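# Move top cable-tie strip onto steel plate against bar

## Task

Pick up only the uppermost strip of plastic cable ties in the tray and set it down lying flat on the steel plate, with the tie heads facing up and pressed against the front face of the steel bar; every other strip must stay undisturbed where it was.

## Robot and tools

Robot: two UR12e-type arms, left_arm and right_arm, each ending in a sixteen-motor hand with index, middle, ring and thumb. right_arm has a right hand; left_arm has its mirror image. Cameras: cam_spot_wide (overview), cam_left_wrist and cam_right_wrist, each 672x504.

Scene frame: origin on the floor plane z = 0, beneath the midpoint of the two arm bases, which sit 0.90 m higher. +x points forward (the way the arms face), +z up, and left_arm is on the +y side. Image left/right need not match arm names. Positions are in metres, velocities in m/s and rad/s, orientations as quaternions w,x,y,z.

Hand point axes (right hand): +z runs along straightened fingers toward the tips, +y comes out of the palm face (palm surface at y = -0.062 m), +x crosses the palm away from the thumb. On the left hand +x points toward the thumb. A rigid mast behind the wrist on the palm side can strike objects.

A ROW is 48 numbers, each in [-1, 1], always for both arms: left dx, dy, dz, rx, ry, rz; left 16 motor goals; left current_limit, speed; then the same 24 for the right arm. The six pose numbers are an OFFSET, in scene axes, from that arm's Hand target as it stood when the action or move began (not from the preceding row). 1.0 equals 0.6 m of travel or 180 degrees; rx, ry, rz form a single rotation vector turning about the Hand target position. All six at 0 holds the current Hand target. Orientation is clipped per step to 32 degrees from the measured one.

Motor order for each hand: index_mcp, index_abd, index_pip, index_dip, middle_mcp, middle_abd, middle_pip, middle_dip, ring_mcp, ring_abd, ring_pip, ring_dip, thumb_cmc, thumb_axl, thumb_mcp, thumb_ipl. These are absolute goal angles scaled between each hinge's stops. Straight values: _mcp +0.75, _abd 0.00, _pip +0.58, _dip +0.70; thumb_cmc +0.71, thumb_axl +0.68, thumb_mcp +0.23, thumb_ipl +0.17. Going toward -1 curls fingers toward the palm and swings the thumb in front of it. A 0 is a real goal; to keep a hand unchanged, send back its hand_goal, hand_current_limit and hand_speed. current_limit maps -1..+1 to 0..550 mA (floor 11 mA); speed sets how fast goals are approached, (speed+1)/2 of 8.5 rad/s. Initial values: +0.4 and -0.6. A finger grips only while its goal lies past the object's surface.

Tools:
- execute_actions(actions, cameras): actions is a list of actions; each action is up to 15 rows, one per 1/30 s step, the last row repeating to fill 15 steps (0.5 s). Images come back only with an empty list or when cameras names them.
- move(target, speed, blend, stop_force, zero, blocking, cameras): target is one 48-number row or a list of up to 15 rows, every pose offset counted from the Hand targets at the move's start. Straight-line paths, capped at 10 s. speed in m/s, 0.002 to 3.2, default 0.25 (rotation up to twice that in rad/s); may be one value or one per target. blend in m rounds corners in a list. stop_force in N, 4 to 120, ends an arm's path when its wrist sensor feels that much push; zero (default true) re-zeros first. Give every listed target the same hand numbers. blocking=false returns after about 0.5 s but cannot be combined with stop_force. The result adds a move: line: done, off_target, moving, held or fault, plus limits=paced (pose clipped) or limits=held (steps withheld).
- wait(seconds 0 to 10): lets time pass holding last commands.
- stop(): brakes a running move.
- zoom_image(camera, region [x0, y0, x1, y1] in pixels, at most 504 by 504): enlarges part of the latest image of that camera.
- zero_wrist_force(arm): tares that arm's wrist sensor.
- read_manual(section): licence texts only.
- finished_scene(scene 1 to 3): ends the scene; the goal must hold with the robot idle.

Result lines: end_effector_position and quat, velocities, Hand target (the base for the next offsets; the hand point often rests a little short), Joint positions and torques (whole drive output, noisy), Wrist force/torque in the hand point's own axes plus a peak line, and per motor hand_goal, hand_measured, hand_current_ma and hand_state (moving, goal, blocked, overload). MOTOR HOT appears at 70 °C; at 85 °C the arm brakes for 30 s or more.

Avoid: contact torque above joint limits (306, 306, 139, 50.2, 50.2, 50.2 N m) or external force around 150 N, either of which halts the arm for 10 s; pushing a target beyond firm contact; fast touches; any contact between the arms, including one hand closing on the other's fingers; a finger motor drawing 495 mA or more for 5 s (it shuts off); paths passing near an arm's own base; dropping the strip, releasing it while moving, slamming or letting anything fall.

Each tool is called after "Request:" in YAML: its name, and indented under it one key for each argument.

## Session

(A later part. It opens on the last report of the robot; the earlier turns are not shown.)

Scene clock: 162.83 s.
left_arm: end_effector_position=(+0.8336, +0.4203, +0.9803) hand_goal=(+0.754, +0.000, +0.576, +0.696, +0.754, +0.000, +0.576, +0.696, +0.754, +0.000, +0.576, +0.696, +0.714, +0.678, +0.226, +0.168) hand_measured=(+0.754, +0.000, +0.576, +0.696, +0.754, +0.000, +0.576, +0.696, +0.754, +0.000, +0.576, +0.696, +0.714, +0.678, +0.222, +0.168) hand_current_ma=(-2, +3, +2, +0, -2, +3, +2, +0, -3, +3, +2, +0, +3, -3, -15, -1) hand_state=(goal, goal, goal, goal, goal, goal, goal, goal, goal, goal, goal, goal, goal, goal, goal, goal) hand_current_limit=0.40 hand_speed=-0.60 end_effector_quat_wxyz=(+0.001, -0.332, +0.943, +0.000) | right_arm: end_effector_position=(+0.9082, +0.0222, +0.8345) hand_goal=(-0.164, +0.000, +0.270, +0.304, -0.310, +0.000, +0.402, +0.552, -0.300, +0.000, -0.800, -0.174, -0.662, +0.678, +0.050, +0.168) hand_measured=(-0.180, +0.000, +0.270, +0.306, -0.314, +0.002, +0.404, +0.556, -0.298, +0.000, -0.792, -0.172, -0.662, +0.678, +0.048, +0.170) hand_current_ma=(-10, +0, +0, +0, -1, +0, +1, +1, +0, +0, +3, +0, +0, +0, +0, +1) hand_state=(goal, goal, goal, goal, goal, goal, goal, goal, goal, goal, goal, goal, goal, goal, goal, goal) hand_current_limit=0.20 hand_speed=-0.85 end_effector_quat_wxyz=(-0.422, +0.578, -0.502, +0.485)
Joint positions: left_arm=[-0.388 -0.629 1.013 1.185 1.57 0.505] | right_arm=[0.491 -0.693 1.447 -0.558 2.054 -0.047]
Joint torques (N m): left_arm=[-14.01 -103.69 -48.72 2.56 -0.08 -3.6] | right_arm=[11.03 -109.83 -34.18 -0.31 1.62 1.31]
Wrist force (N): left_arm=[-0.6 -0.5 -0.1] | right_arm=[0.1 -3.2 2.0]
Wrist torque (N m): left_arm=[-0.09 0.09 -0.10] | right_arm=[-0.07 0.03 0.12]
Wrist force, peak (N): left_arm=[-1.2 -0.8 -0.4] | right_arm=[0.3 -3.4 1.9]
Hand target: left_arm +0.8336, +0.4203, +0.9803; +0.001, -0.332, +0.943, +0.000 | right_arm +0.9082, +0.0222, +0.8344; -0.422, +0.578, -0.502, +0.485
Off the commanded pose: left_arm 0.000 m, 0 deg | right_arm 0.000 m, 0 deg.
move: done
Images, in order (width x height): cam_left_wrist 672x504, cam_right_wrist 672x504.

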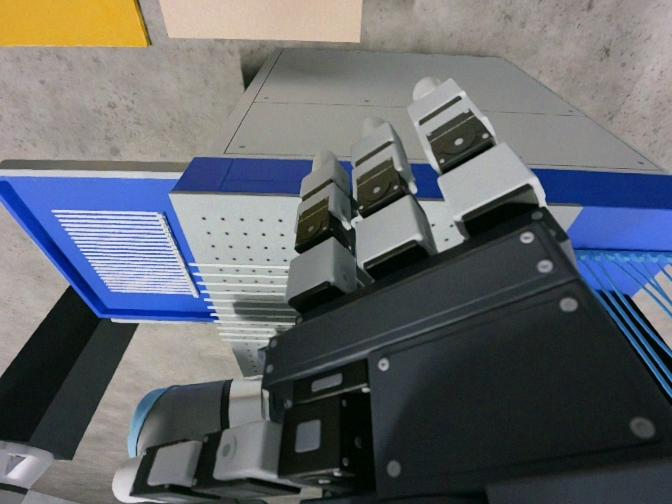

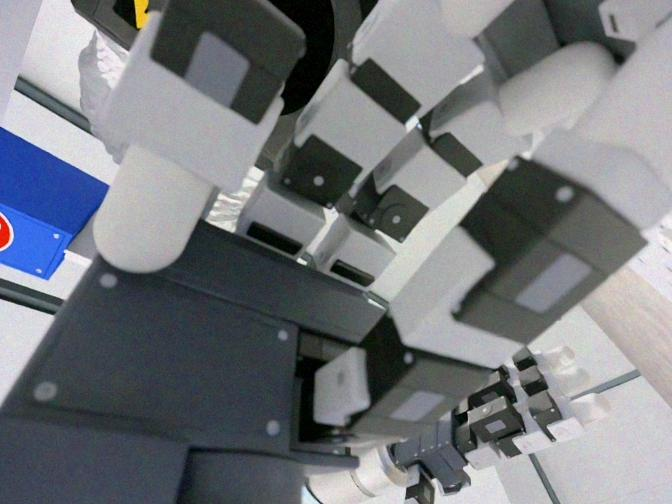

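Request:
move:
  target:
    - [0.0,0.0,0.0,0,0,0,0.754,0,0.576,0.696,0.754,0,0.576,0.696,0.754,0,0.576,0.696,0.714,0.678,0.226,0.168,0.4,-0.6, 0.0,0.0,0.03,0,0,0,-0.165,0,0.27,0.304,-0.31,0,0.4015,0.551,-0.3,0,-0.8,-0.174,-0.662,0.678,0.05,0.168,0.2,-0.85]
    - [0.0,0.0,0.0,0,0,0,0.754,0,0.576,0.696,0.754,0,0.576,0.696,0.754,0,0.576,0.696,0.714,0.678,0.226,0.168,0.4,-0.6, 0.0,0.0,0.16,0,0,0,-0.165,0,0.27,0.304,-0.31,0,0.4015,0.551,-0.3,0,-0.8,-0.174,-0.662,0.678,0.05,0.168,0.2,-0.85]
  speed: [0.03,0.1]
  blend: 0.01
  cameras: ["cam_right_wrist","cam_left_wrist"]

Scene clock: 164.73 s.
left_arm: end_effector_position=(+0.8336, +0.4203, +0.9803) hand_goal=(+0.754, +0.000, +0.576, +0.696, +0.754, +0.000, +0.576, +0.696, +0.754, +0.000, +0.576, +0.696, +0.714, +0.678, +0.226, +0.168) hand_measured=(+0.754, +0.000, +0.576, +0.696, +0.754, +0.000, +0.576, +0.696, +0.754, +0.000, +0.576, +0.696, +0.714, +0.678, +0.222, +0.168) hand_current_ma=(-2, +3, +2, +0, -2, +3, +2, +0, -3, +3, +2, +0, +3, -3, -15, -1) hand_state=(goal, goal, goal, goal, goal, goal, goal, goal, goal, goal, goal, goal, goal, goal, goal, goal) hand_current_limit=0.40 hand_speed=-0.60 end_effector_quat_wxyz=(+0.001, -0.332, +0.943, +0.000) | right_arm: end_effector_position=(+0.9082, +0.0223, +0.9307) hand_goal=(-0.164, +0.000, +0.270, +0.304, -0.310, +0.000, +0.402, +0.552, -0.300, +0.000, -0.800, -0.174, -0.662, +0.678, +0.050, +0.168) hand_measured=(-0.172, +0.000, +0.270, +0.306, -0.314, +0.002, +0.404, +0.556, -0.298, +0.000, -0.792, -0.172, -0.662, +0.678, +0.048, +0.170) hand_current_ma=(-3, +0, +0, +0, -1, +0, +0, +1, +0, +0, +2, +0, +0, +0, +0, +1) hand_state=(goal, goal, goal, goal, goal, goal, goal, goal, goal, goal, goal, goal, goal, goal, goal, goal) hand_current_limit=0.20 hand_speed=-0.85 end_effector_quat_wxyz=(-0.422, +0.578, -0.502, +0.485)
Joint positions: left_arm=[-0.388 -0.629 1.013 1.185 1.57 0.505] | right_arm=[0.491 -0.794 1.433 -0.443 2.054 -0.047]
Joint torques (N m): left_arm=[-12.07 -104.34 -47.79 2.61 -0.14 -3.49] | right_arm=[8.33 -82.88 -28.76 -4.47 0.84 -2.42]
Wrist force (N): left_arm=[-0.5 -0.4 0.2] | right_arm=[0.4 -2.5 2.3]
Wrist torque (N m): left_arm=[-0.10 0.08 -0.10] | right_arm=[0.00 0.00 0.17]
Wrist force, peak (N): left_arm=[-1.0 -0.5 -0.1] | right_arm=[0.6 -4.6 1.9]
Hand target: left_arm +0.8336, +0.4203, +0.9803; +0.001, -0.332, +0.943, +0.000 | right_arm +0.9082, +0.0222, +0.9304; -0.422, +0.578, -0.502, +0.485
Off the commanded pose: left_arm 0.000 m, 0 deg | right_arm 0.000 m, 0 deg.
move: done; blend cut to 0.009 m at target 1
Images, in order (width x height): cam_left_wrist 672x504, cam_right_wrist 672x504.

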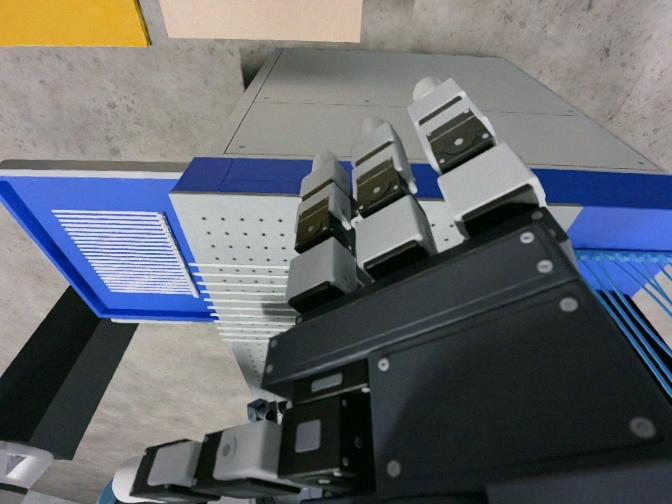

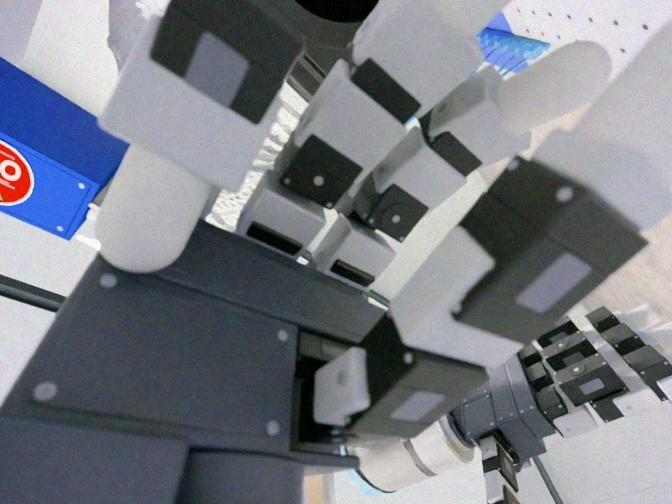

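Request:
move:
  target:
    - [0.0,0.0,0.0,0,0,0,0.754,0,0.576,0.696,0.754,0,0.576,0.696,0.754,0,0.576,0.696,0.714,0.678,0.226,0.168,0.4,-0.6, -0.05,-0.05,0.12,0,0,0,0.3,0,0.576,0.696,0.3,0,0.576,0.696,0.3,0,0.576,0.696,0.0,0.678,0.226,0.168,0.4,-0.6]
    - [0.0,0.0,0.0,0,0,0,0.754,0,0.576,0.696,0.754,0,0.576,0.696,0.754,0,0.576,0.696,0.714,0.678,0.226,0.168,0.4,-0.6, -0.18,-0.3,0.25,0.0308,0.4439,-0.0371,0.754,0,0.576,0.696,0.754,0,0.576,0.696,0.754,0,0.576,0.696,0.714,0.678,0.226,0.168,0.4,-0.6]
    - [0.0,0.0,0.0,0,0,0,0.754,0,0.576,0.696,0.754,0,0.576,0.696,0.754,0,0.576,0.696,0.714,0.678,0.226,0.168,0.4,-0.6, -0.25,-0.62,0.25,0.0308,0.4439,-0.0371,0.754,0,0.576,0.696,0.754,0,0.576,0.696,0.754,0,0.576,0.696,0.714,0.678,0.226,0.168,0.4,-0.6]
  speed: 0.25
  cameras: ["all"]

Scene clock: 172.30 s.
left_arm: end_effector_position=(+0.8336, +0.4203, +0.9803) hand_goal=(+0.754, +0.000, +0.576, +0.696, +0.754, +0.000, +0.576, +0.696, +0.754, +0.000, +0.576, +0.696, +0.714, +0.678, +0.226, +0.168) hand_measured=(+0.754, +0.000, +0.576, +0.696, +0.754, +0.000, +0.576, +0.696, +0.754, +0.000, +0.576, +0.696, +0.714, +0.678, +0.222, +0.168) hand_current_ma=(-2, +3, +2, +0, -2, +3, +2, +0, -3, +3, +2, +0, +3, -3, -15, -1) hand_state=(goal, goal, goal, goal, goal, goal, goal, goal, goal, goal, goal, goal, goal, goal, goal, goal) hand_current_limit=0.40 hand_speed=-0.60 end_effector_quat_wxyz=(+0.001, -0.332, +0.943, +0.000) | right_arm: end_effector_position=(+0.7582, -0.3498, +1.0805) hand_goal=(+0.754, +0.000, +0.576, +0.696, +0.754, +0.000, +0.576, +0.696, +0.754, +0.000, +0.576, +0.696, +0.714, +0.678, +0.226, +0.168) hand_measured=(+0.750, +0.000, +0.574, +0.694, +0.750, +0.002, +0.574, +0.694, +0.750, +0.000, +0.574, +0.694, +0.712, +0.678, +0.222, +0.170) hand_current_ma=(-1, +0, +0, +0, -1, +0, +0, +0, -1, +0, +0, +0, +0, +0, -1, +0) hand_state=(goal, goal, goal, goal, goal, goal, goal, goal, goal, goal, goal, goal, goal, goal, goal, goal) hand_current_limit=0.40 hand_speed=-0.60 end_effector_quat_wxyz=(+0.000, +0.707, -0.707, +0.000)
Joint positions: left_arm=[-0.388 -0.629 1.013 1.185 1.57 0.505] | right_arm=[0.004 -0.802 1.148 1.224 1.571 0.005]
Joint torques (N m): left_arm=[-15.17 -101.41 -48.54 2.77 -0.27 -3.32] | right_arm=[4.16 -85.25 -33.19 6.23 -2.31 3.19]
Wrist force (N): left_arm=[-0.5 -0.5 0.1] | right_arm=[0.1 0.1 0.0]
Wrist torque (N m): left_arm=[-0.11 0.08 -0.10] | right_arm=[-0.02 0.01 -0.11]
Wrist force, peak (N): left_arm=[-0.8 -0.6 -0.7] | right_arm=[1.3 -4.9 1.4]
Hand target: left_arm +0.8336, +0.4203, +0.9803; +0.001, -0.332, +0.943, +0.000 | right_arm +0.7582, -0.3498, +1.0804; +0.000, +0.707, -0.707, +0.000
Off the commanded pose: left_arm 0.000 m, 0 deg | right_arm 0.000 m, 0 deg.
move: done

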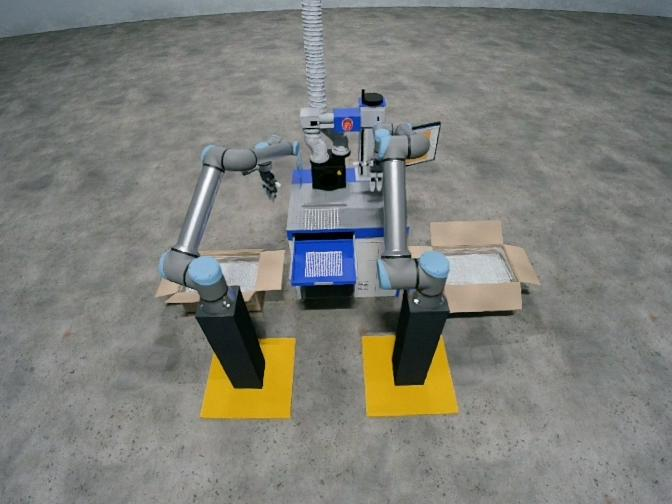

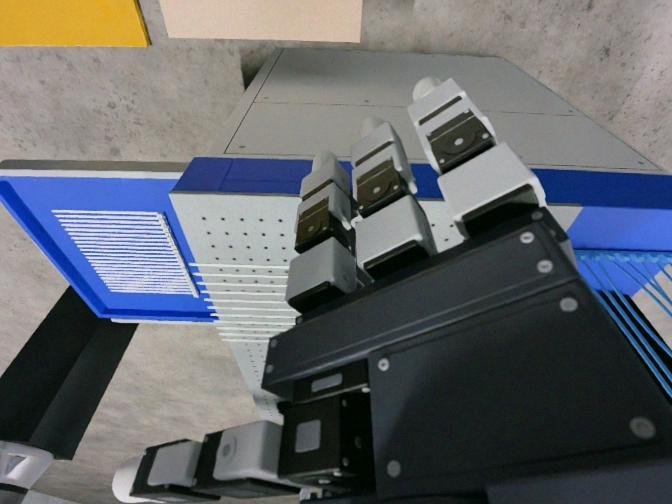

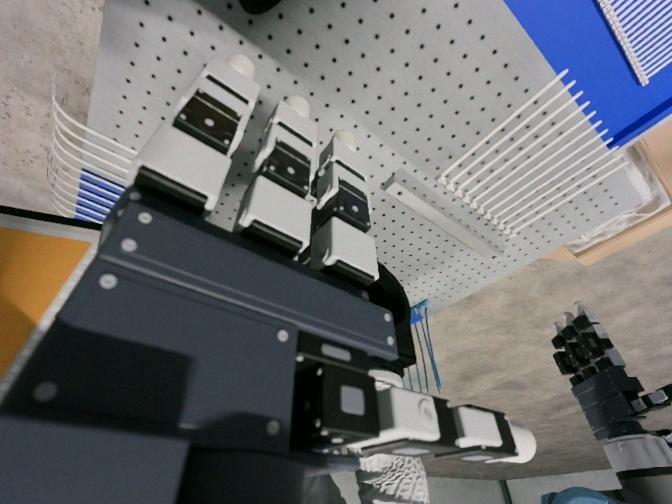

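Request:
execute_actions:
  actions: []
  cameras: ["cam_right_wrist","cam_spot_wide"]

Scene clock: 173.63 s.
left_arm: end_effector_position=(+0.8336, +0.4203, +0.9803) hand_goal=(+0.754, +0.000, +0.576, +0.696, +0.754, +0.000, +0.576, +0.696, +0.754, +0.000, +0.576, +0.696, +0.714, +0.678, +0.226, +0.168) hand_measured=(+0.754, +0.000, +0.576, +0.696, +0.754, +0.000, +0.576, +0.696, +0.754, +0.000, +0.576, +0.696, +0.714, +0.678, +0.222, +0.168) hand_current_ma=(-2, +3, +2, +0, -2, +3, +2, +0, -3, +3, +2, +0, +3, -3, -15, -1) hand_state=(goal, goal, goal, goal, goal, goal, goal, goal, goal, goal, goal, goal, goal, goal, goal, goal) hand_current_limit=0.40 hand_speed=-0.60 end_effector_quat_wxyz=(+0.001, -0.332, +0.943, +0.000) | right_arm: end_effector_position=(+0.7582, -0.3498, +1.0804) hand_goal=(+0.754, +0.000, +0.576, +0.696, +0.754, +0.000, +0.576, +0.696, +0.754, +0.000, +0.576, +0.696, +0.714, +0.678, +0.226, +0.168) hand_measured=(+0.750, +0.000, +0.574, +0.694, +0.750, +0.002, +0.574, +0.694, +0.750, +0.000, +0.574, +0.694, +0.712, +0.678, +0.222, +0.170) hand_current_ma=(-1, +0, +0, +0, -1, +0, +0, +0, -1, +0, +0, +0, +0, +0, -1, +0) hand_state=(goal, goal, goal, goal, goal, goal, goal, goal, goal, goal, goal, goal, goal, goal, goal, goal) hand_current_limit=0.40 hand_speed=-0.60 end_effector_quat_wxyz=(+0.000, +0.707, -0.707, +0.000)
Joint positions: left_arm=[-0.388 -0.629 1.013 1.185 1.57 0.505] | right_arm=[0.004 -0.802 1.148 1.224 1.571 0.005]
Joint velocities: within noise
Joint torques (N m): left_arm=[-14.57 -103.5 -49.2 2.82 -0.31 -3.38] | right_arm=[9.61 -82.17 -29.72 6.06 0.77 3.84]
Motor temperatures (°C): left_arm=[33 31 28 33 44 31] | right_arm=[41 34 25 44 42 42]
Wrist force (N): left_arm=[-0.7 -0.3 -0.3] | right_arm=[-0.2 0.2 0.0]
Wrist torque (N m): left_arm=[-0.05 0.09 -0.11] | right_arm=[-0.01 0.04 -0.14]
Wrist force, peak (N): left_arm=[-1.0 -0.3 0.3] | right_arm=[-0.6 0.0 -0.1]
Hand target: left_arm +0.8336, +0.4203, +0.9803; +0.001, -0.332, +0.943, +0.000 | right_arm +0.7582, -0.3498, +1.0804; +0.000, +0.707, -0.707, +0.000
Off the commanded pose: left_arm 0.000 m, 0 deg | right_arm 0.000 m, 0 deg.
Images, in order (width x height): cam_spot_wide 672x504, cam_right_wrist 672x504.

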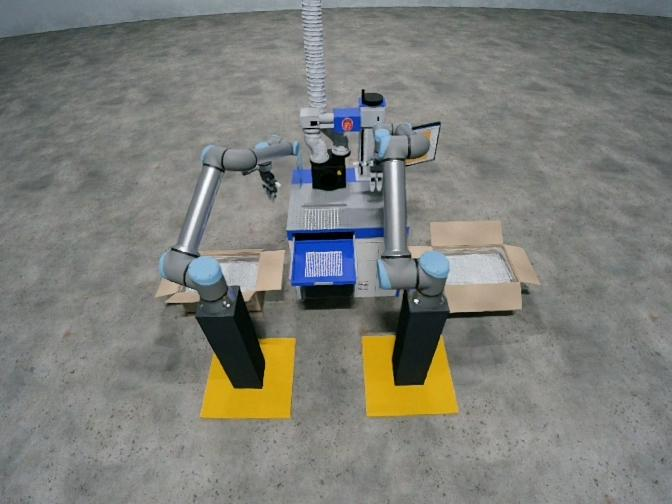

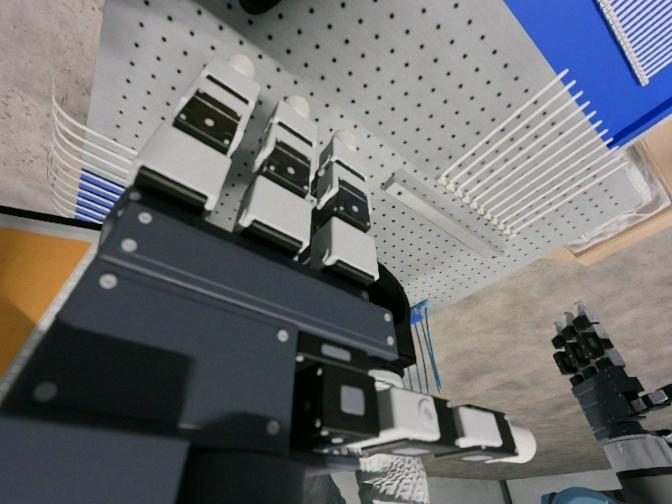

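Request:
move:
  target:
    - [0,0,0,0,0,0,0.754,0,0.576,0.696,0.754,0,0.576,0.696,0.754,0,0.576,0.696,0.714,0.678,0.226,0.168,0.4,-0.6,-0.0053,0.6463,-0.1673,0,0,0,0.754,0,0.576,0.696,0.754,0,0.576,0.696,0.754,0,0.576,0.696,0.714,0.678,0.226,0.168,0.4,-0.6]
    - [0,0,0,0,0,0,0.754,0,0.576,0.696,0.754,0,0.576,0.696,0.754,0,0.576,0.696,0.714,0.678,0.226,0.168,0.4,-0.6,-0.0053,0.6463,-0.26,0,0,0,0.754,0,0.576,0.696,0.754,0,0.576,0.696,0.754,0,0.576,0.696,0.714,0.678,0.226,0.168,0.4,-0.6]
  speed: [0.2,0.08]
  blend: [0.02,0]
  cameras: ["cam_left_wrist","cam_right_wrist"]

Scene clock: 174.93 s.
left_arm: end_effector_position=(+0.8336, +0.4203, +0.9803) hand_goal=(+0.754, +0.000, +0.576, +0.696, +0.754, +0.000, +0.576, +0.696, +0.754, +0.000, +0.576, +0.696, +0.714, +0.678, +0.226, +0.168) hand_measured=(+0.754, +0.000, +0.576, +0.696, +0.754, +0.000, +0.576, +0.696, +0.754, +0.000, +0.576, +0.696, +0.714, +0.678, +0.222, +0.168) hand_current_ma=(-2, +3, +2, +0, -2, +3, +2, +0, -3, +3, +2, +0, +3, -3, -15, -1) hand_state=(goal, goal, goal, goal, goal, goal, goal, goal, goal, goal, goal, goal, goal, goal, goal, goal) hand_current_limit=0.40 hand_speed=-0.60 end_effector_quat_wxyz=(+0.001, -0.332, +0.943, +0.000) | right_arm: end_effector_position=(+0.7565, -0.2364, +1.0513) hand_goal=(+0.754, +0.000, +0.576, +0.696, +0.754, +0.000, +0.576, +0.696, +0.754, +0.000, +0.576, +0.696, +0.714, +0.678, +0.226, +0.168) hand_measured=(+0.752, +0.002, +0.574, +0.694, +0.752, +0.002, +0.574, +0.694, +0.752, +0.000, +0.574, +0.694, +0.712, +0.678, +0.222, +0.168) hand_current_ma=(-1, +0, +0, +0, +0, +0, +0, +0, -1, +0, +0, +0, +0, +0, -1, +0) hand_state=(goal, goal, goal, goal, goal, goal, goal, goal, goal, goal, goal, goal, goal, goal, goal, goal) hand_current_limit=0.40 hand_speed=-0.60 end_effector_quat_wxyz=(+0.000, +0.708, -0.707, +0.000)
Joint positions: left_arm=[-0.388 -0.629 1.013 1.185 1.57 0.505] | right_arm=[0.136 -0.734 1.078 1.226 1.571 0.135]
Joint torques (N m): left_arm=[-14.19 -102.64 -48.56 2.97 -0.36 -3.17] | right_arm=[4.13 -102.56 -36.8 3.48 0.06 1.13]
Wrist force (N): left_arm=[-0.7 -0.5 -0.3] | right_arm=[0.0 -0.1 0.1]
Wrist torque (N m): left_arm=[-0.08 0.10 -0.12] | right_arm=[-0.06 0.02 0.05]
Wrist force, peak (N): left_arm=[-1.0 -0.3 -0.1] | right_arm=[-6.4 0.0 -0.5]
Hand target: left_arm +0.8336, +0.4203, +0.9803; +0.001, -0.332, +0.943, +0.000 | right_arm +0.7565, -0.2364, +1.0513; +0.000, +0.708, -0.707, +0.000 (not the last commanded pose)
Off the commanded pose: left_arm 0.000 m, 0 deg | right_arm 0.302 m, 0 deg.
FORCE FAULT: contact force on the right arm reached its limit, and that arm stopped. The contact can be on any part of that arm, not only on its tool. That arm's remaining commands of this call were not run. That arm is still stopped at the end of this call. That arm stays stopped for about 10 more seconds. Until then a move that you send moves the other arm only, and its call returns only when the move has ended. Once the stop has ended, the next robot result says so. If the stop ends while you think or write, that arm runs what you send next, counted from a new Hand target: where the arm stands when the stop ends. While its stop runs, that arm, its gripper or tool too, takes no new command. Until it ends, the stop uses up actions while you think or wait. An arm that is not stopped still takes commands.
move: fault (right_arm); path passed 0 of 2 targets
Images, in order (width x height): cam_left_wrist 672x504, cam_right_wrist 672x504.

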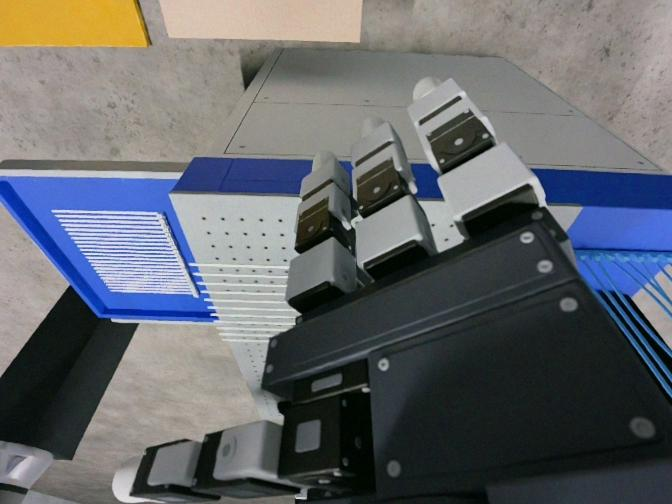

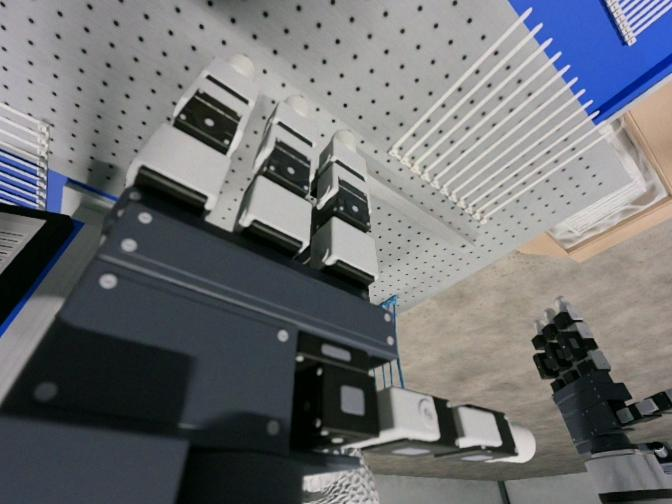

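Request:
execute_actions:
  actions: []
  cameras: ["cam_spot_wide","cam_right_wrist","cam_left_wrist"]

Request:
zoom_image:
  camera: "cam_spot_wide"
  region: [240, 60, 480, 240]

Scene clock: 175.27 s.
left_arm: end_effector_position=(+0.8336, +0.4203, +0.9803) hand_goal=(+0.754, +0.000, +0.576, +0.696, +0.754, +0.000, +0.576, +0.696, +0.754, +0.000, +0.576, +0.696, +0.714, +0.678, +0.226, +0.168) hand_measured=(+0.754, +0.000, +0.576, +0.696, +0.754, +0.000, +0.576, +0.696, +0.754, +0.000, +0.576, +0.696, +0.714, +0.678, +0.222, +0.168) hand_current_ma=(-2, +3, +2, +0, -2, +3, +2, +0, -3, +3, +2, +0, +3, -3, -15, -1) hand_state=(goal, goal, goal, goal, goal, goal, goal, goal, goal, goal, goal, goal, goal, goal, goal, goal) hand_current_limit=0.40 hand_speed=-0.60 end_effector_quat_wxyz=(+0.001, -0.332, +0.943, +0.000) | right_arm: end_effector_position=(+0.7565, -0.2364, +1.0513) hand_goal=(+0.754, +0.000, +0.576, +0.696, +0.754, +0.000, +0.576, +0.696, +0.754, +0.000, +0.576, +0.696, +0.714, +0.678, +0.226, +0.168) hand_measured=(+0.752, +0.002, +0.574, +0.694, +0.752, +0.002, +0.574, +0.694, +0.752, +0.000, +0.574, +0.694, +0.712, +0.678, +0.222, +0.168) hand_current_ma=(-1, +0, +0, +0, +0, +0, +0, +0, -1, +0, +0, +0, +0, +0, -1, +0) hand_state=(goal, goal, goal, goal, goal, goal, goal, goal, goal, goal, goal, goal, goal, goal, goal, goal) hand_current_limit=0.40 hand_speed=-0.60 end_effector_quat_wxyz=(+0.000, +0.708, -0.707, +0.000)
Joint positions: left_arm=[-0.388 -0.629 1.013 1.185 1.57 0.505] | right_arm=[0.136 -0.734 1.078 1.226 1.571 0.135]
Joint velocities: within noise
Joint torques (N m): left_arm=[-13.95 -102.39 -49.46 2.91 -0.32 -3.34] | right_arm=[6.88 -102.36 -37.59 4.01 0.3 0.94]
Motor temperatures (°C): left_arm=[33 31 28 33 44 31] | right_arm=[41 34 25 44 42 42]
Wrist force (N): left_arm=[-0.6 -0.3 -0.3] | right_arm=[-0.5 0.0 0.1]
Wrist torque (N m): left_arm=[-0.06 0.08 -0.10] | right_arm=[-0.05 0.08 0.02]
Wrist force, peak (N): left_arm=[-0.8 -0.5 0.1] | right_arm=[-0.7 -0.1 0.0]
Hand target: left_arm +0.8336, +0.4203, +0.9803; +0.001, -0.332, +0.943, +0.000 | right_arm +0.7565, -0.2364, +1.0513; +0.000, +0.708, -0.707, +0.000 (not the last commanded pose)
Off the commanded pose: left_arm 0.000 m, 0 deg | right_arm 0.302 m, 0 deg.
FORCE FAULT, CONTINUED: the right arm was still stopped when this call began, by the force fault that an earlier result reported. That arm is still stopped at the end of this call. That arm stays stopped for about 9 more seconds. If the stop ends while you think or write, that arm runs what you send next, counted from a new Hand target: where the arm stands when the stop ends. While its stop runs, that arm, its gripper or tool too, takes no new command.

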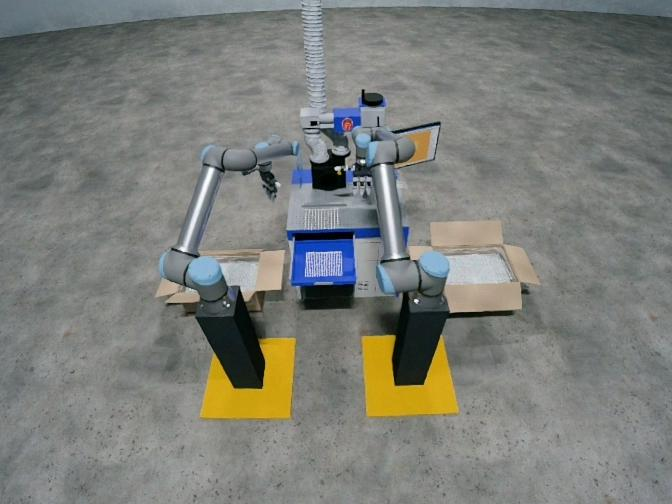

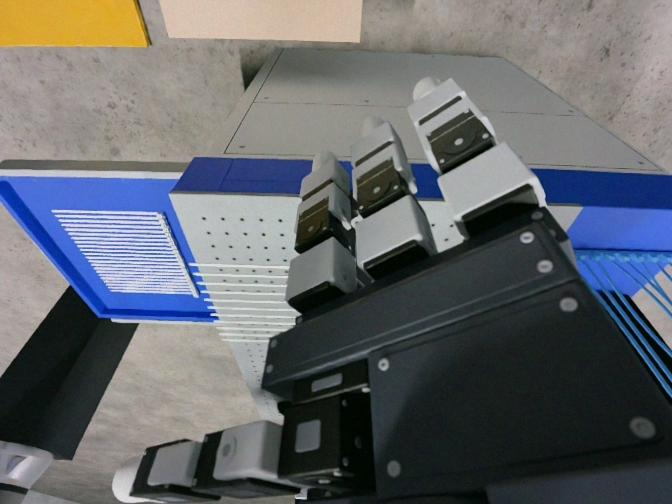

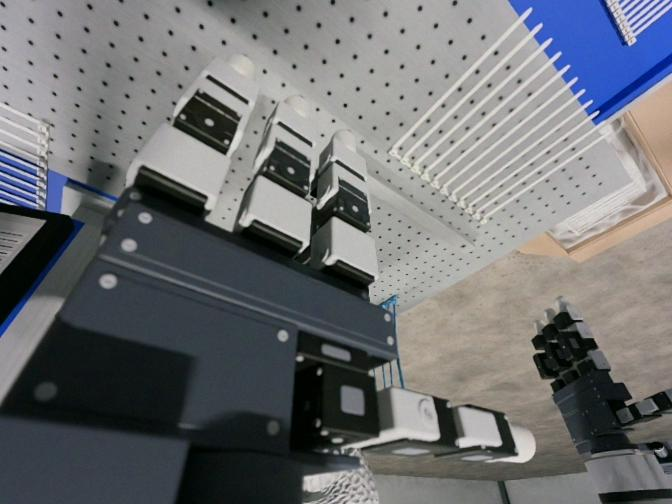

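Scaled by 2.100 from the camera's 672x504 image, which has a finer 960x720 frame.

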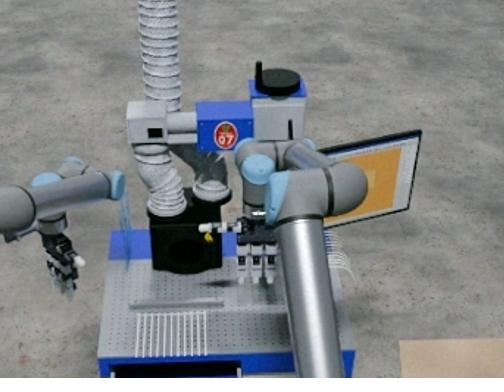

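Request:
wait:
  seconds: 9.5
  cameras: []

Scene clock: 185.37 s.
left_arm: end_effector_position=(+0.8336, +0.4203, +0.9803) hand_goal=(+0.754, +0.000, +0.576, +0.696, +0.754, +0.000, +0.576, +0.696, +0.754, +0.000, +0.576, +0.696, +0.714, +0.678, +0.226, +0.168) hand_measured=(+0.754, +0.000, +0.576, +0.696, +0.754, +0.000, +0.576, +0.696, +0.754, +0.000, +0.576, +0.696, +0.714, +0.678, +0.222, +0.168) hand_current_ma=(-2, +3, +2, +0, -2, +3, +2, +0, -3, +3, +2, +0, +3, -3, -15, -1) hand_state=(goal, goal, goal, goal, goal, goal, goal, goal, goal, goal, goal, goal, goal, goal, goal, goal) hand_current_limit=0.40 hand_speed=-0.60 end_effector_quat_wxyz=(+0.001, -0.332, +0.943, +0.000) | right_arm: end_effector_position=(+0.7565, -0.2364, +1.0513) hand_goal=(+0.754, +0.000, +0.576, +0.696, +0.754, +0.000, +0.576, +0.696, +0.754, +0.000, +0.576, +0.696, +0.714, +0.678, +0.226, +0.168) hand_measured=(+0.752, +0.002, +0.574, +0.694, +0.752, +0.002, +0.574, +0.694, +0.752, +0.000, +0.574, +0.694, +0.712, +0.678, +0.222, +0.168) hand_current_ma=(-1, +0, +0, +0, +0, +0, +0, +0, -1, +0, +0, +0, +0, +0, -1, +0) hand_state=(goal, goal, goal, goal, goal, goal, goal, goal, goal, goal, goal, goal, goal, goal, goal, goal) hand_current_limit=0.40 hand_speed=-0.60 end_effector_quat_wxyz=(+0.000, +0.708, -0.707, +0.000)
Joint positions: left_arm=[-0.388 -0.629 1.013 1.185 1.57 0.505] | right_arm=[0.136 -0.734 1.078 1.226 1.571 0.135]
Joint torques (N m): left_arm=[-13.86 -101.41 -47.76 3.14 -0.15 -2.97] | right_arm=[5.01 -101.33 -37.31 3.99 -0.38 1.1]
Wrist force (N): left_arm=[-0.6 -0.3 0.0] | right_arm=[-0.3 0.1 0.4]
Wrist torque (N m): left_arm=[-0.07 0.08 -0.11] | right_arm=[-0.07 0.05 0.03]
Wrist force, peak (N): left_arm=[-0.9 -0.7 -0.3] | right_arm=[0.0 -0.3 0.6]
Hand target: left_arm +0.8336, +0.4203, +0.9803; +0.001, -0.332, +0.943, +0.000 | right_arm +0.7565, -0.2364, +1.0513; +0.000, +0.708, -0.707, +0.000 (not the last commanded pose)
Off the commanded pose: left_arm 0.000 m, 0 deg | right_arm 0.302 m, 0 deg.
FORCE FAULT, CONTINUED: the right arm's stop, for the force fault that an earlier result reported, is over. The rest of the stop counts as 19 of the actions that you can send in this scene. During its stop the right arm's controller moved it back a little. That arm's target is now where it stood when the stop ended, not its last command. That arm accepts commands again.
wait: 9.50 s; at rest from the start
No camera images: "cameras" was empty.

Request:
move:
  target:
    - [0,0,0,0,0,0,0.754,0,0.576,0.696,0.754,0,0.576,0.696,0.754,0,0.576,0.696,0.714,0.678,0.226,0.168,0.4,-0.6,-0.05,-0.1333,0,0,0,0,0.754,0,0.576,0.696,0.754,0,0.576,0.696,0.754,0,0.576,0.696,0.714,0.678,0.226,0.168,0.4,-0.6]
    - [0,0,0,0,0,0,0.754,0,0.576,0.696,0.754,0,0.576,0.696,0.754,0,0.576,0.696,0.714,0.678,0.226,0.168,0.4,-0.6,-0.25,-0.1,-0.08,0,-0.25,0,0.754,0,0.576,0.696,0.754,0,0.576,0.696,0.754,0,0.576,0.696,0.714,0.678,0.226,0.168,0.4,-0.6]
  speed: [0.15,0.25]
  blend: [0.02,0]
  cameras: ["cam_right_wrist"]

Scene clock: 188.23 s.
left_arm: end_effector_position=(+0.8336, +0.4203, +0.9803) hand_goal=(+0.754, +0.000, +0.576, +0.696, +0.754, +0.000, +0.576, +0.696, +0.754, +0.000, +0.576, +0.696, +0.714, +0.678, +0.226, +0.168) hand_measured=(+0.754, +0.000, +0.576, +0.696, +0.754, +0.000, +0.576, +0.696, +0.754, +0.000, +0.576, +0.696, +0.714, +0.678, +0.222, +0.168) hand_current_ma=(-2, +3, +2, +0, -2, +3, +2, +0, -3, +3, +2, +0, +3, -3, -15, -1) hand_state=(goal, goal, goal, goal, goal, goal, goal, goal, goal, goal, goal, goal, goal, goal, goal, goal) hand_current_limit=0.40 hand_speed=-0.60 end_effector_quat_wxyz=(+0.001, -0.332, +0.943, +0.000) | right_arm: end_effector_position=(+0.6065, -0.2963, +1.0033) hand_goal=(+0.754, +0.000, +0.576, +0.696, +0.754, +0.000, +0.576, +0.696, +0.754, +0.000, +0.576, +0.696, +0.714, +0.678, +0.226, +0.168) hand_measured=(+0.748, +0.002, +0.574, +0.694, +0.748, +0.002, +0.574, +0.694, +0.748, +0.000, +0.574, +0.694, +0.710, +0.678, +0.222, +0.168) hand_current_ma=(-2, +0, +0, +0, -1, +0, +0, +0, -2, +0, +0, +0, -1, +0, -1, +0) hand_state=(goal, goal, goal, goal, goal, goal, goal, goal, goal, goal, goal, goal, goal, goal, goal, goal) hand_current_limit=0.40 hand_speed=-0.60 end_effector_quat_wxyz=(-0.271, +0.654, -0.653, +0.271)
Joint positions: left_arm=[-0.388 -0.629 1.013 1.185 1.57 0.505] | right_arm=[0.113 -1.323 1.988 0.123 1.651 0.078]
Joint torques (N m): left_arm=[-14.61 -104.25 -48.57 3.39 -0.32 -2.97] | right_arm=[-19.38 -49.78 -25.69 -0.95 -2.85 -0.73]
Wrist force (N): left_arm=[-0.7 -0.4 0.0] | right_arm=[0.1 -1.6 0.9]
Wrist torque (N m): left_arm=[-0.08 0.10 -0.11] | right_arm=[-0.08 -0.01 -0.12]
Wrist force, peak (N): left_arm=[-1.0 -0.4 -0.3] | right_arm=[-2.4 -0.2 -0.2]
Hand target: left_arm +0.8336, +0.4203, +0.9803; +0.001, -0.332, +0.943, +0.000 | right_arm +0.6065, -0.2964, +1.0033; -0.271, +0.654, -0.653, +0.271
Off the commanded pose: left_arm 0.000 m, 0 deg | right_arm 0.000 m, 0 deg.
move: done
Images, in order (width x height): cam_right_wrist 672x504.

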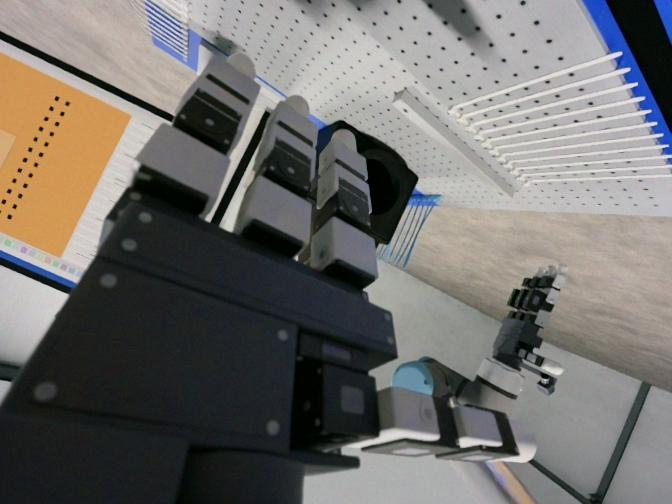

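Request:
move:
  target:
    - [0,0,0,0,0,0,0.754,0,0.576,0.696,0.754,0,0.576,0.696,0.754,0,0.576,0.696,0.714,0.678,0.226,0.168,0.4,-0.6,0.1392,0.5573,-0.0888,0,0,0,0.754,0,0.576,0.696,0.754,0,0.576,0.696,0.754,0,0.576,0.696,0.714,0.678,0.226,0.168,0.4,-0.6]
  speed: 0.15
  cameras: ["cam_right_wrist","cam_left_wrist"]

Scene clock: 191.43 s.
left_arm: end_effector_position=(+0.8336, +0.4203, +0.9803) hand_goal=(+0.754, +0.000, +0.576, +0.696, +0.754, +0.000, +0.576, +0.696, +0.754, +0.000, +0.576, +0.696, +0.714, +0.678, +0.226, +0.168) hand_measured=(+0.754, +0.000, +0.576, +0.696, +0.754, +0.000, +0.576, +0.696, +0.754, +0.000, +0.576, +0.696, +0.714, +0.678, +0.222, +0.168) hand_current_ma=(-2, +3, +2, +0, -2, +3, +2, +0, -3, +3, +2, +0, +3, -3, -15, -1) hand_state=(goal, goal, goal, goal, goal, goal, goal, goal, goal, goal, goal, goal, goal, goal, goal, goal) hand_current_limit=0.40 hand_speed=-0.60 end_effector_quat_wxyz=(+0.001, -0.332, +0.943, +0.000) | right_arm: end_effector_position=(+0.6899, +0.0380, +0.9499) hand_goal=(+0.754, +0.000, +0.576, +0.696, +0.754, +0.000, +0.576, +0.696, +0.754, +0.000, +0.576, +0.696, +0.714, +0.678, +0.226, +0.168) hand_measured=(+0.748, +0.002, +0.574, +0.694, +0.748, +0.002, +0.574, +0.694, +0.748, +0.000, +0.574, +0.694, +0.710, +0.678, +0.222, +0.168) hand_current_ma=(-2, +0, +0, +0, -2, +0, +0, +0, -2, +0, +0, +0, -1, +0, -1, +0) hand_state=(goal, goal, goal, goal, goal, goal, goal, goal, goal, goal, goal, goal, goal, goal, goal, goal) hand_current_limit=0.40 hand_speed=-0.60 end_effector_quat_wxyz=(-0.270, +0.654, -0.653, +0.271)
Joint positions: left_arm=[-0.388 -0.629 1.013 1.185 1.57 0.505] | right_arm=[0.559 -0.884 1.422 0.329 1.956 0.415]
Joint torques (N m): left_arm=[-13.24 -101.56 -48.23 3.66 -0.17 -3.2] | right_arm=[-15.84 -96.42 -37.97 -0.93 -2.62 -3.58]
Wrist force (N): left_arm=[-0.9 -0.1 -0.2] | right_arm=[-0.1 -2.5 0.7]
Wrist torque (N m): left_arm=[-0.04 0.12 -0.14] | right_arm=[-0.20 0.03 -0.06]
Wrist force, peak (N): left_arm=[-0.9 -0.5 -0.2] | right_arm=[-1.5 -2.5 1.4]
Hand target: left_arm +0.8336, +0.4203, +0.9803; +0.001, -0.332, +0.943, +0.000 | right_arm +0.6900, +0.0380, +0.9500; -0.271, +0.654, -0.653, +0.271
Off the commanded pose: left_arm 0.000 m, 0 deg | right_arm 0.000 m, 0 deg.
move: done
Images, in order (width x height): cam_left_wrist 672x504, cam_right_wrist 672x504.

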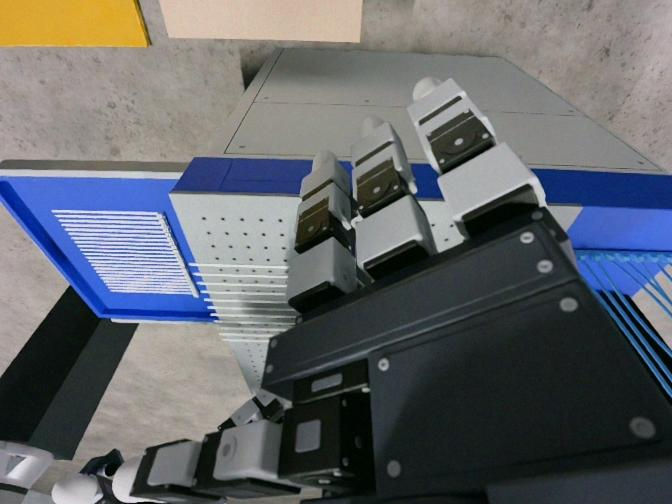

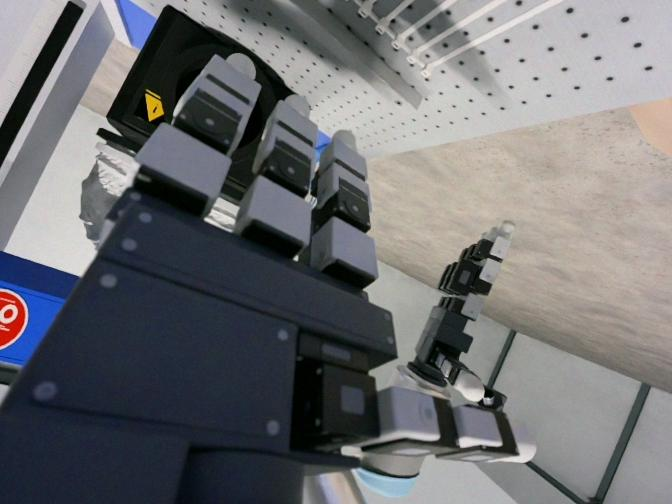

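Request:
move:
  target:
    - [0,0,0,0,0,0,0.754,0,0.576,0.696,0.754,0,0.576,0.696,0.754,0,0.576,0.696,0.714,0.678,0.226,0.168,0.4,-0.6,0.0133,-0.0195,-0.1833,0,0,0,0.754,0,0.576,0.696,0.754,0,0.576,0.696,0.754,0,0.576,0.696,0.714,0.678,0.226,0.168,0.4,-0.6]
  speed: 0.08
  cameras: ["cam_right_wrist"]

Request:
move:
  target:
    - [0,0,0,0,0,0,0.754,0,0.576,0.696,0.754,0,0.576,0.696,0.754,0,0.576,0.696,0.714,0.678,0.226,0.168,0.4,-0.6,0,0,-0.0423,0,0,0,0.754,0,0.576,0.696,0.754,0,0.576,0.696,0.754,0,0.576,0.696,0.714,0.678,0.226,0.168,0.4,-0.6]
  speed: 0.008
  stop_force: 4
  cameras: ["cam_right_wrist"]

Scene clock: 194.20 s.
left_arm: end_effector_position=(+0.8336, +0.4203, +0.9803) hand_goal=(+0.754, +0.000, +0.576, +0.696, +0.754, +0.000, +0.576, +0.696, +0.754, +0.000, +0.576, +0.696, +0.714, +0.678, +0.226, +0.168) hand_measured=(+0.754, +0.000, +0.576, +0.696, +0.754, +0.000, +0.576, +0.696, +0.754, +0.000, +0.576, +0.696, +0.714, +0.678, +0.222, +0.168) hand_current_ma=(-2, +3, +2, +0, -2, +3, +2, +0, -3, +3, +2, +0, +3, -3, -15, -1) hand_state=(goal, goal, goal, goal, goal, goal, goal, goal, goal, goal, goal, goal, goal, goal, goal, goal) hand_current_limit=0.40 hand_speed=-0.60 end_effector_quat_wxyz=(+0.001, -0.332, +0.943, +0.000) | right_arm: end_effector_position=(+0.6980, +0.0261, +0.8398) hand_goal=(+0.754, +0.000, +0.576, +0.696, +0.754, +0.000, +0.576, +0.696, +0.754, +0.000, +0.576, +0.696, +0.714, +0.678, +0.226, +0.168) hand_measured=(+0.748, +0.002, +0.574, +0.694, +0.748, +0.002, +0.574, +0.694, +0.748, +0.000, +0.574, +0.694, +0.710, +0.678, +0.222, +0.168) hand_current_ma=(-2, +0, +0, +0, -2, +0, +0, +0, -2, +0, +0, +0, -1, +0, -1, +0) hand_state=(goal, goal, goal, goal, goal, goal, goal, goal, goal, goal, goal, goal, goal, goal, goal, goal) hand_current_limit=0.40 hand_speed=-0.60 end_effector_quat_wxyz=(-0.270, +0.654, -0.653, +0.271)
Joint positions: left_arm=[-0.388 -0.629 1.013 1.185 1.57 0.505] | right_arm=[0.541 -0.785 1.469 0.177 1.944 0.4]
Joint torques (N m): left_arm=[-13.93 -102.85 -48.52 3.48 -0.43 -2.98] | right_arm=[-1.86 -108.49 -37.77 3.23 -0.93 -1.4]
Wrist force (N): left_arm=[-0.4 -0.4 -0.3] | right_arm=[-0.1 -2.5 0.7]
Wrist torque (N m): left_arm=[-0.07 0.06 -0.09] | right_arm=[-0.20 0.02 0.05]
Wrist force, peak (N): left_arm=[-1.2 -0.4 -0.1] | right_arm=[-0.3 -3.7 -0.1]
Hand target: left_arm +0.8336, +0.4203, +0.9803; +0.001, -0.332, +0.943, +0.000 | right_arm +0.6980, +0.0263, +0.8400; -0.271, +0.654, -0.653, +0.271
Off the commanded pose: left_arm 0.000 m, 0 deg | right_arm 0.000 m, 0 deg.
move: done
Images, in order (width x height): cam_right_wrist 672x504.

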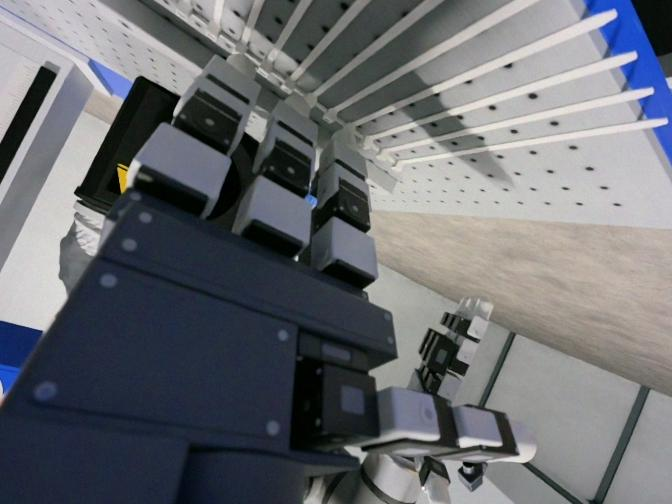

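Scene clock: 198.37 s.
left_arm: end_effector_position=(+0.8336, +0.4203, +0.9803) hand_goal=(+0.754, +0.000, +0.576, +0.696, +0.754, +0.000, +0.576, +0.696, +0.754, +0.000, +0.576, +0.696, +0.714, +0.678, +0.226, +0.168) hand_measured=(+0.754, +0.000, +0.576, +0.696, +0.754, +0.000, +0.576, +0.696, +0.754, +0.000, +0.576, +0.696, +0.714, +0.678, +0.222, +0.168) hand_current_ma=(-2, +3, +2, +0, -2, +3, +2, +0, -3, +3, +2, +0, +3, -3, -15, -1) hand_state=(goal, goal, goal, goal, goal, goal, goal, goal, goal, goal, goal, goal, goal, goal, goal, goal) hand_current_limit=0.40 hand_speed=-0.60 end_effector_quat_wxyz=(+0.001, -0.332, +0.943, +0.000) | right_arm: end_effector_position=(+0.6980, +0.0263, +0.8172) hand_goal=(+0.754, +0.000, +0.576, +0.696, +0.754, +0.000, +0.576, +0.696, +0.754, +0.000, +0.576, +0.696, +0.714, +0.678, +0.226, +0.168) hand_measured=(+0.750, +0.002, +0.576, +0.694, +0.750, +0.002, +0.574, +0.694, +0.750, +0.000, +0.574, +0.694, +0.710, +0.678, +0.222, +0.168) hand_current_ma=(-1, +0, +0, +0, -1, +0, +0, +0, -1, +0, +0, +0, -1, +0, -1, +0) hand_state=(goal, goal, goal, goal, goal, goal, goal, goal, goal, goal, goal, goal, goal, goal, goal, goal) hand_current_limit=0.40 hand_speed=-0.60 end_effector_quat_wxyz=(-0.271, +0.654, -0.653, +0.271)
Joint positions: left_arm=[-0.388 -0.629 1.013 1.185 1.57 0.505] | right_arm=[0.541 -0.761 1.473 0.149 1.944 0.4]
Joint torques (N m): left_arm=[-14.22 -101.09 -48.48 3.78 -0.39 -2.88] | right_arm=[9.27 -109.96 -36 4.2 1.97 2.44]
Wrist force (N): left_arm=[-0.8 -0.6 0.2] | right_arm=[-0.1 -2.5 0.5]
Wrist torque (N m): left_arm=[-0.13 0.11 -0.12] | right_arm=[-0.15 -0.02 0.05]
Wrist force, peak (N): left_arm=[-1.1 -0.8 0.0] | right_arm=[-0.1 -3.7 -6.2]
Hand target: left_arm +0.8336, +0.4203, +0.9803; +0.001, -0.332, +0.943, +0.000 | right_arm +0.6980, +0.0263, +0.8172; -0.271, +0.654, -0.653, +0.271 (not the last commanded pose)
Off the commanded pose: left_arm 0.000 m, 0 deg | right_arm 0.003 m, 0 deg.
move: contact (right_arm)
Images, in order (width x height): cam_right_wrist 672x504.

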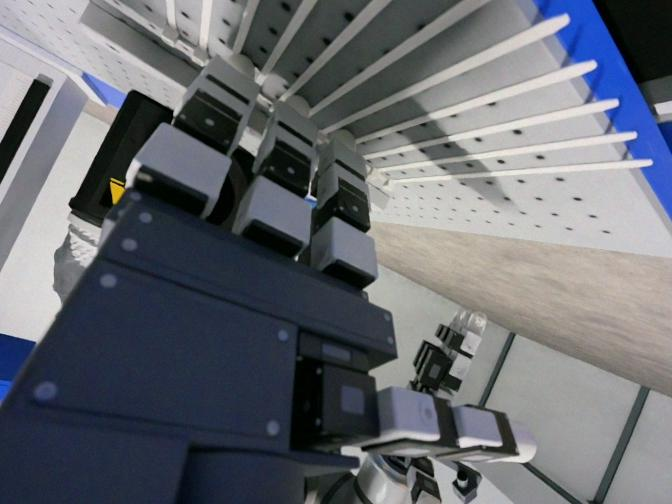

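Request:
zoom_image:
  camera: "cam_right_wrist"
  region: [60, 0, 460, 240]

Scaled by 1.260 from the camera's 672x504 image, which has a finer 960x720 frame.

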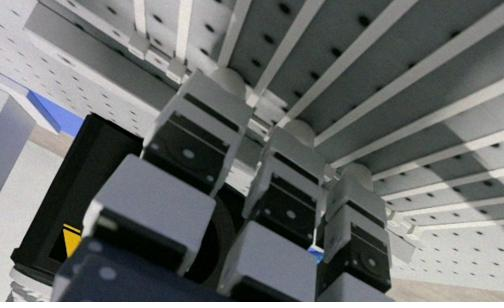

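Request:
move:
  target:
    - [0,0,0,0,0,0,0.754,0,0.576,0.696,0.754,0,0.576,0.696,0.754,0,0.576,0.696,0.714,0.678,0.226,0.168,0.4,-0.6,0,0,0.0017,0,0,0,0.754,0,0.576,0.696,0.754,0,0.576,0.696,0.754,0,0.576,0.696,0.714,0.678,0.226,0.168,0.4,-0.6]
  speed: 0.01
  cameras: []

Request:
move:
  target:
    - [0,0,0,0,0,0,0.754,0,0.576,0.696,0.754,0,0.576,0.696,0.754,0,0.576,0.696,0.714,0.678,0.226,0.168,0.4,-0.6,0.0667,0,0,0,0,0,0.754,0,0.576,0.696,0.754,0,0.576,0.696,0.754,0,0.576,0.696,0.714,0.678,0.226,0.168,0.4,-0.6]
  speed: 0.012
  stop_force: 4
  cameras: ["cam_right_wrist"]

Scene clock: 199.37 s.
left_arm: end_effector_position=(+0.8336, +0.4203, +0.9803) hand_goal=(+0.754, +0.000, +0.576, +0.696, +0.754, +0.000, +0.576, +0.696, +0.754, +0.000, +0.576, +0.696, +0.714, +0.678, +0.226, +0.168) hand_measured=(+0.754, +0.000, +0.576, +0.696, +0.754, +0.000, +0.576, +0.696, +0.754, +0.000, +0.576, +0.696, +0.714, +0.678, +0.222, +0.168) hand_current_ma=(-2, +3, +2, +0, -2, +3, +2, +0, -3, +3, +2, +0, +3, -3, -15, -1) hand_state=(goal, goal, goal, goal, goal, goal, goal, goal, goal, goal, goal, goal, goal, goal, goal, goal) hand_current_limit=0.40 hand_speed=-0.60 end_effector_quat_wxyz=(+0.001, -0.332, +0.943, +0.000) | right_arm: end_effector_position=(+0.6980, +0.0263, +0.8182) hand_goal=(+0.754, +0.000, +0.576, +0.696, +0.754, +0.000, +0.576, +0.696, +0.754, +0.000, +0.576, +0.696, +0.714, +0.678, +0.226, +0.168) hand_measured=(+0.748, +0.002, +0.576, +0.694, +0.750, +0.002, +0.574, +0.694, +0.748, +0.000, +0.574, +0.694, +0.710, +0.678, +0.222, +0.168) hand_current_ma=(-2, +0, +0, +0, -1, +0, +0, +0, -2, +0, +0, +0, -1, +0, -1, +0) hand_state=(goal, goal, goal, goal, goal, goal, goal, goal, goal, goal, goal, goal, goal, goal, goal, goal) hand_current_limit=0.40 hand_speed=-0.60 end_effector_quat_wxyz=(-0.271, +0.654, -0.653, +0.271)
Joint positions: left_arm=[-0.388 -0.629 1.013 1.185 1.57 0.505] | right_arm=[0.541 -0.762 1.473 0.151 1.944 0.4]
Joint torques (N m): left_arm=[-14.06 -102.15 -47.96 3.86 -0.32 -2.99] | right_arm=[10.46 -108.3 -36.04 3.58 1.57 2.4]
Wrist force (N): left_arm=[-0.5 -0.4 -0.1] | right_arm=[-0.1 -2.5 1.0]
Wrist torque (N m): left_arm=[-0.07 0.07 -0.09] | right_arm=[-0.23 0.02 0.05]
Wrist force, peak (N): left_arm=[-1.0 -0.7 0.1] | right_arm=[0.2 -3.0 -0.2]
Hand target: left_arm +0.8336, +0.4203, +0.9803; +0.001, -0.332, +0.943, +0.000 | right_arm +0.6980, +0.0263, +0.8182; -0.271, +0.654, -0.653, +0.271
Off the commanded pose: left_arm 0.000 m, 0 deg | right_arm 0.000 m, 0 deg.
move: done
No camera images: "cameras" was empty.

Scene clock: 203.60 s.
left_arm: end_effector_position=(+0.8336, +0.4203, +0.9803) hand_goal=(+0.754, +0.000, +0.576, +0.696, +0.754, +0.000, +0.576, +0.696, +0.754, +0.000, +0.576, +0.696, +0.714, +0.678, +0.226, +0.168) hand_measured=(+0.754, +0.000, +0.576, +0.696, +0.754, +0.000, +0.576, +0.696, +0.754, +0.000, +0.576, +0.696, +0.714, +0.678, +0.222, +0.168) hand_current_ma=(-2, +3, +2, +0, -2, +3, +2, +0, -3, +3, +2, +0, +3, -3, -15, -1) hand_state=(goal, goal, goal, goal, goal, goal, goal, goal, goal, goal, goal, goal, goal, goal, goal, goal) hand_current_limit=0.40 hand_speed=-0.60 end_effector_quat_wxyz=(+0.001, -0.332, +0.943, +0.000) | right_arm: end_effector_position=(+0.7380, +0.0262, +0.8182) hand_goal=(+0.754, +0.000, +0.576, +0.696, +0.754, +0.000, +0.576, +0.696, +0.754, +0.000, +0.576, +0.696, +0.714, +0.678, +0.226, +0.168) hand_measured=(+0.748, +0.002, +0.576, +0.694, +0.748, +0.002, +0.574, +0.694, +0.748, +0.000, +0.574, +0.694, +0.710, +0.678, +0.222, +0.168) hand_current_ma=(-2, +0, +0, +0, -2, +0, +0, +0, -2, +0, +0, +0, -1, +0, -1, +0) hand_state=(goal, goal, goal, goal, goal, goal, goal, goal, goal, goal, goal, goal, goal, goal, goal, goal) hand_current_limit=0.40 hand_speed=-0.60 end_effector_quat_wxyz=(-0.270, +0.654, -0.653, +0.271)
Joint positions: left_arm=[-0.388 -0.629 1.013 1.185 1.57 0.505] | right_arm=[0.516 -0.725 1.397 0.183 1.927 0.379]
Joint torques (N m): left_arm=[-14.73 -100.32 -48.31 3.38 -0.53 -2.66] | right_arm=[4.11 -111.57 -25.92 -0.9 1.1 1.2]
Wrist force (N): left_arm=[-0.4 -0.3 0.1] | right_arm=[-0.3 -1.9 0.7]
Wrist torque (N m): left_arm=[-0.07 0.06 -0.09] | right_arm=[-0.12 0.05 0.08]
Wrist force, peak (N): left_arm=[-0.8 -0.9 -0.2] | right_arm=[0.1 -2.5 1.2]
Hand target: left_arm +0.8336, +0.4203, +0.9803; +0.001, -0.332, +0.943, +0.000 | right_arm +0.7380, +0.0263, +0.8182; -0.271, +0.654, -0.653, +0.271
Off the commanded pose: left_arm 0.000 m, 0 deg | right_arm 0.000 m, 0 deg.
move: done
Images, in order (width x height): cam_right_wrist 672x504.

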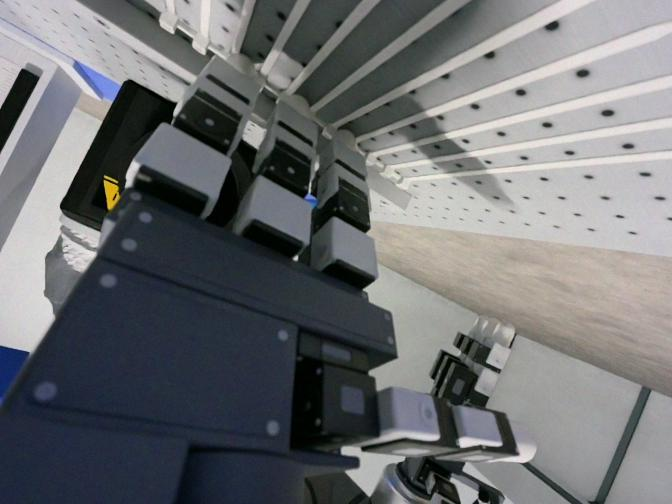

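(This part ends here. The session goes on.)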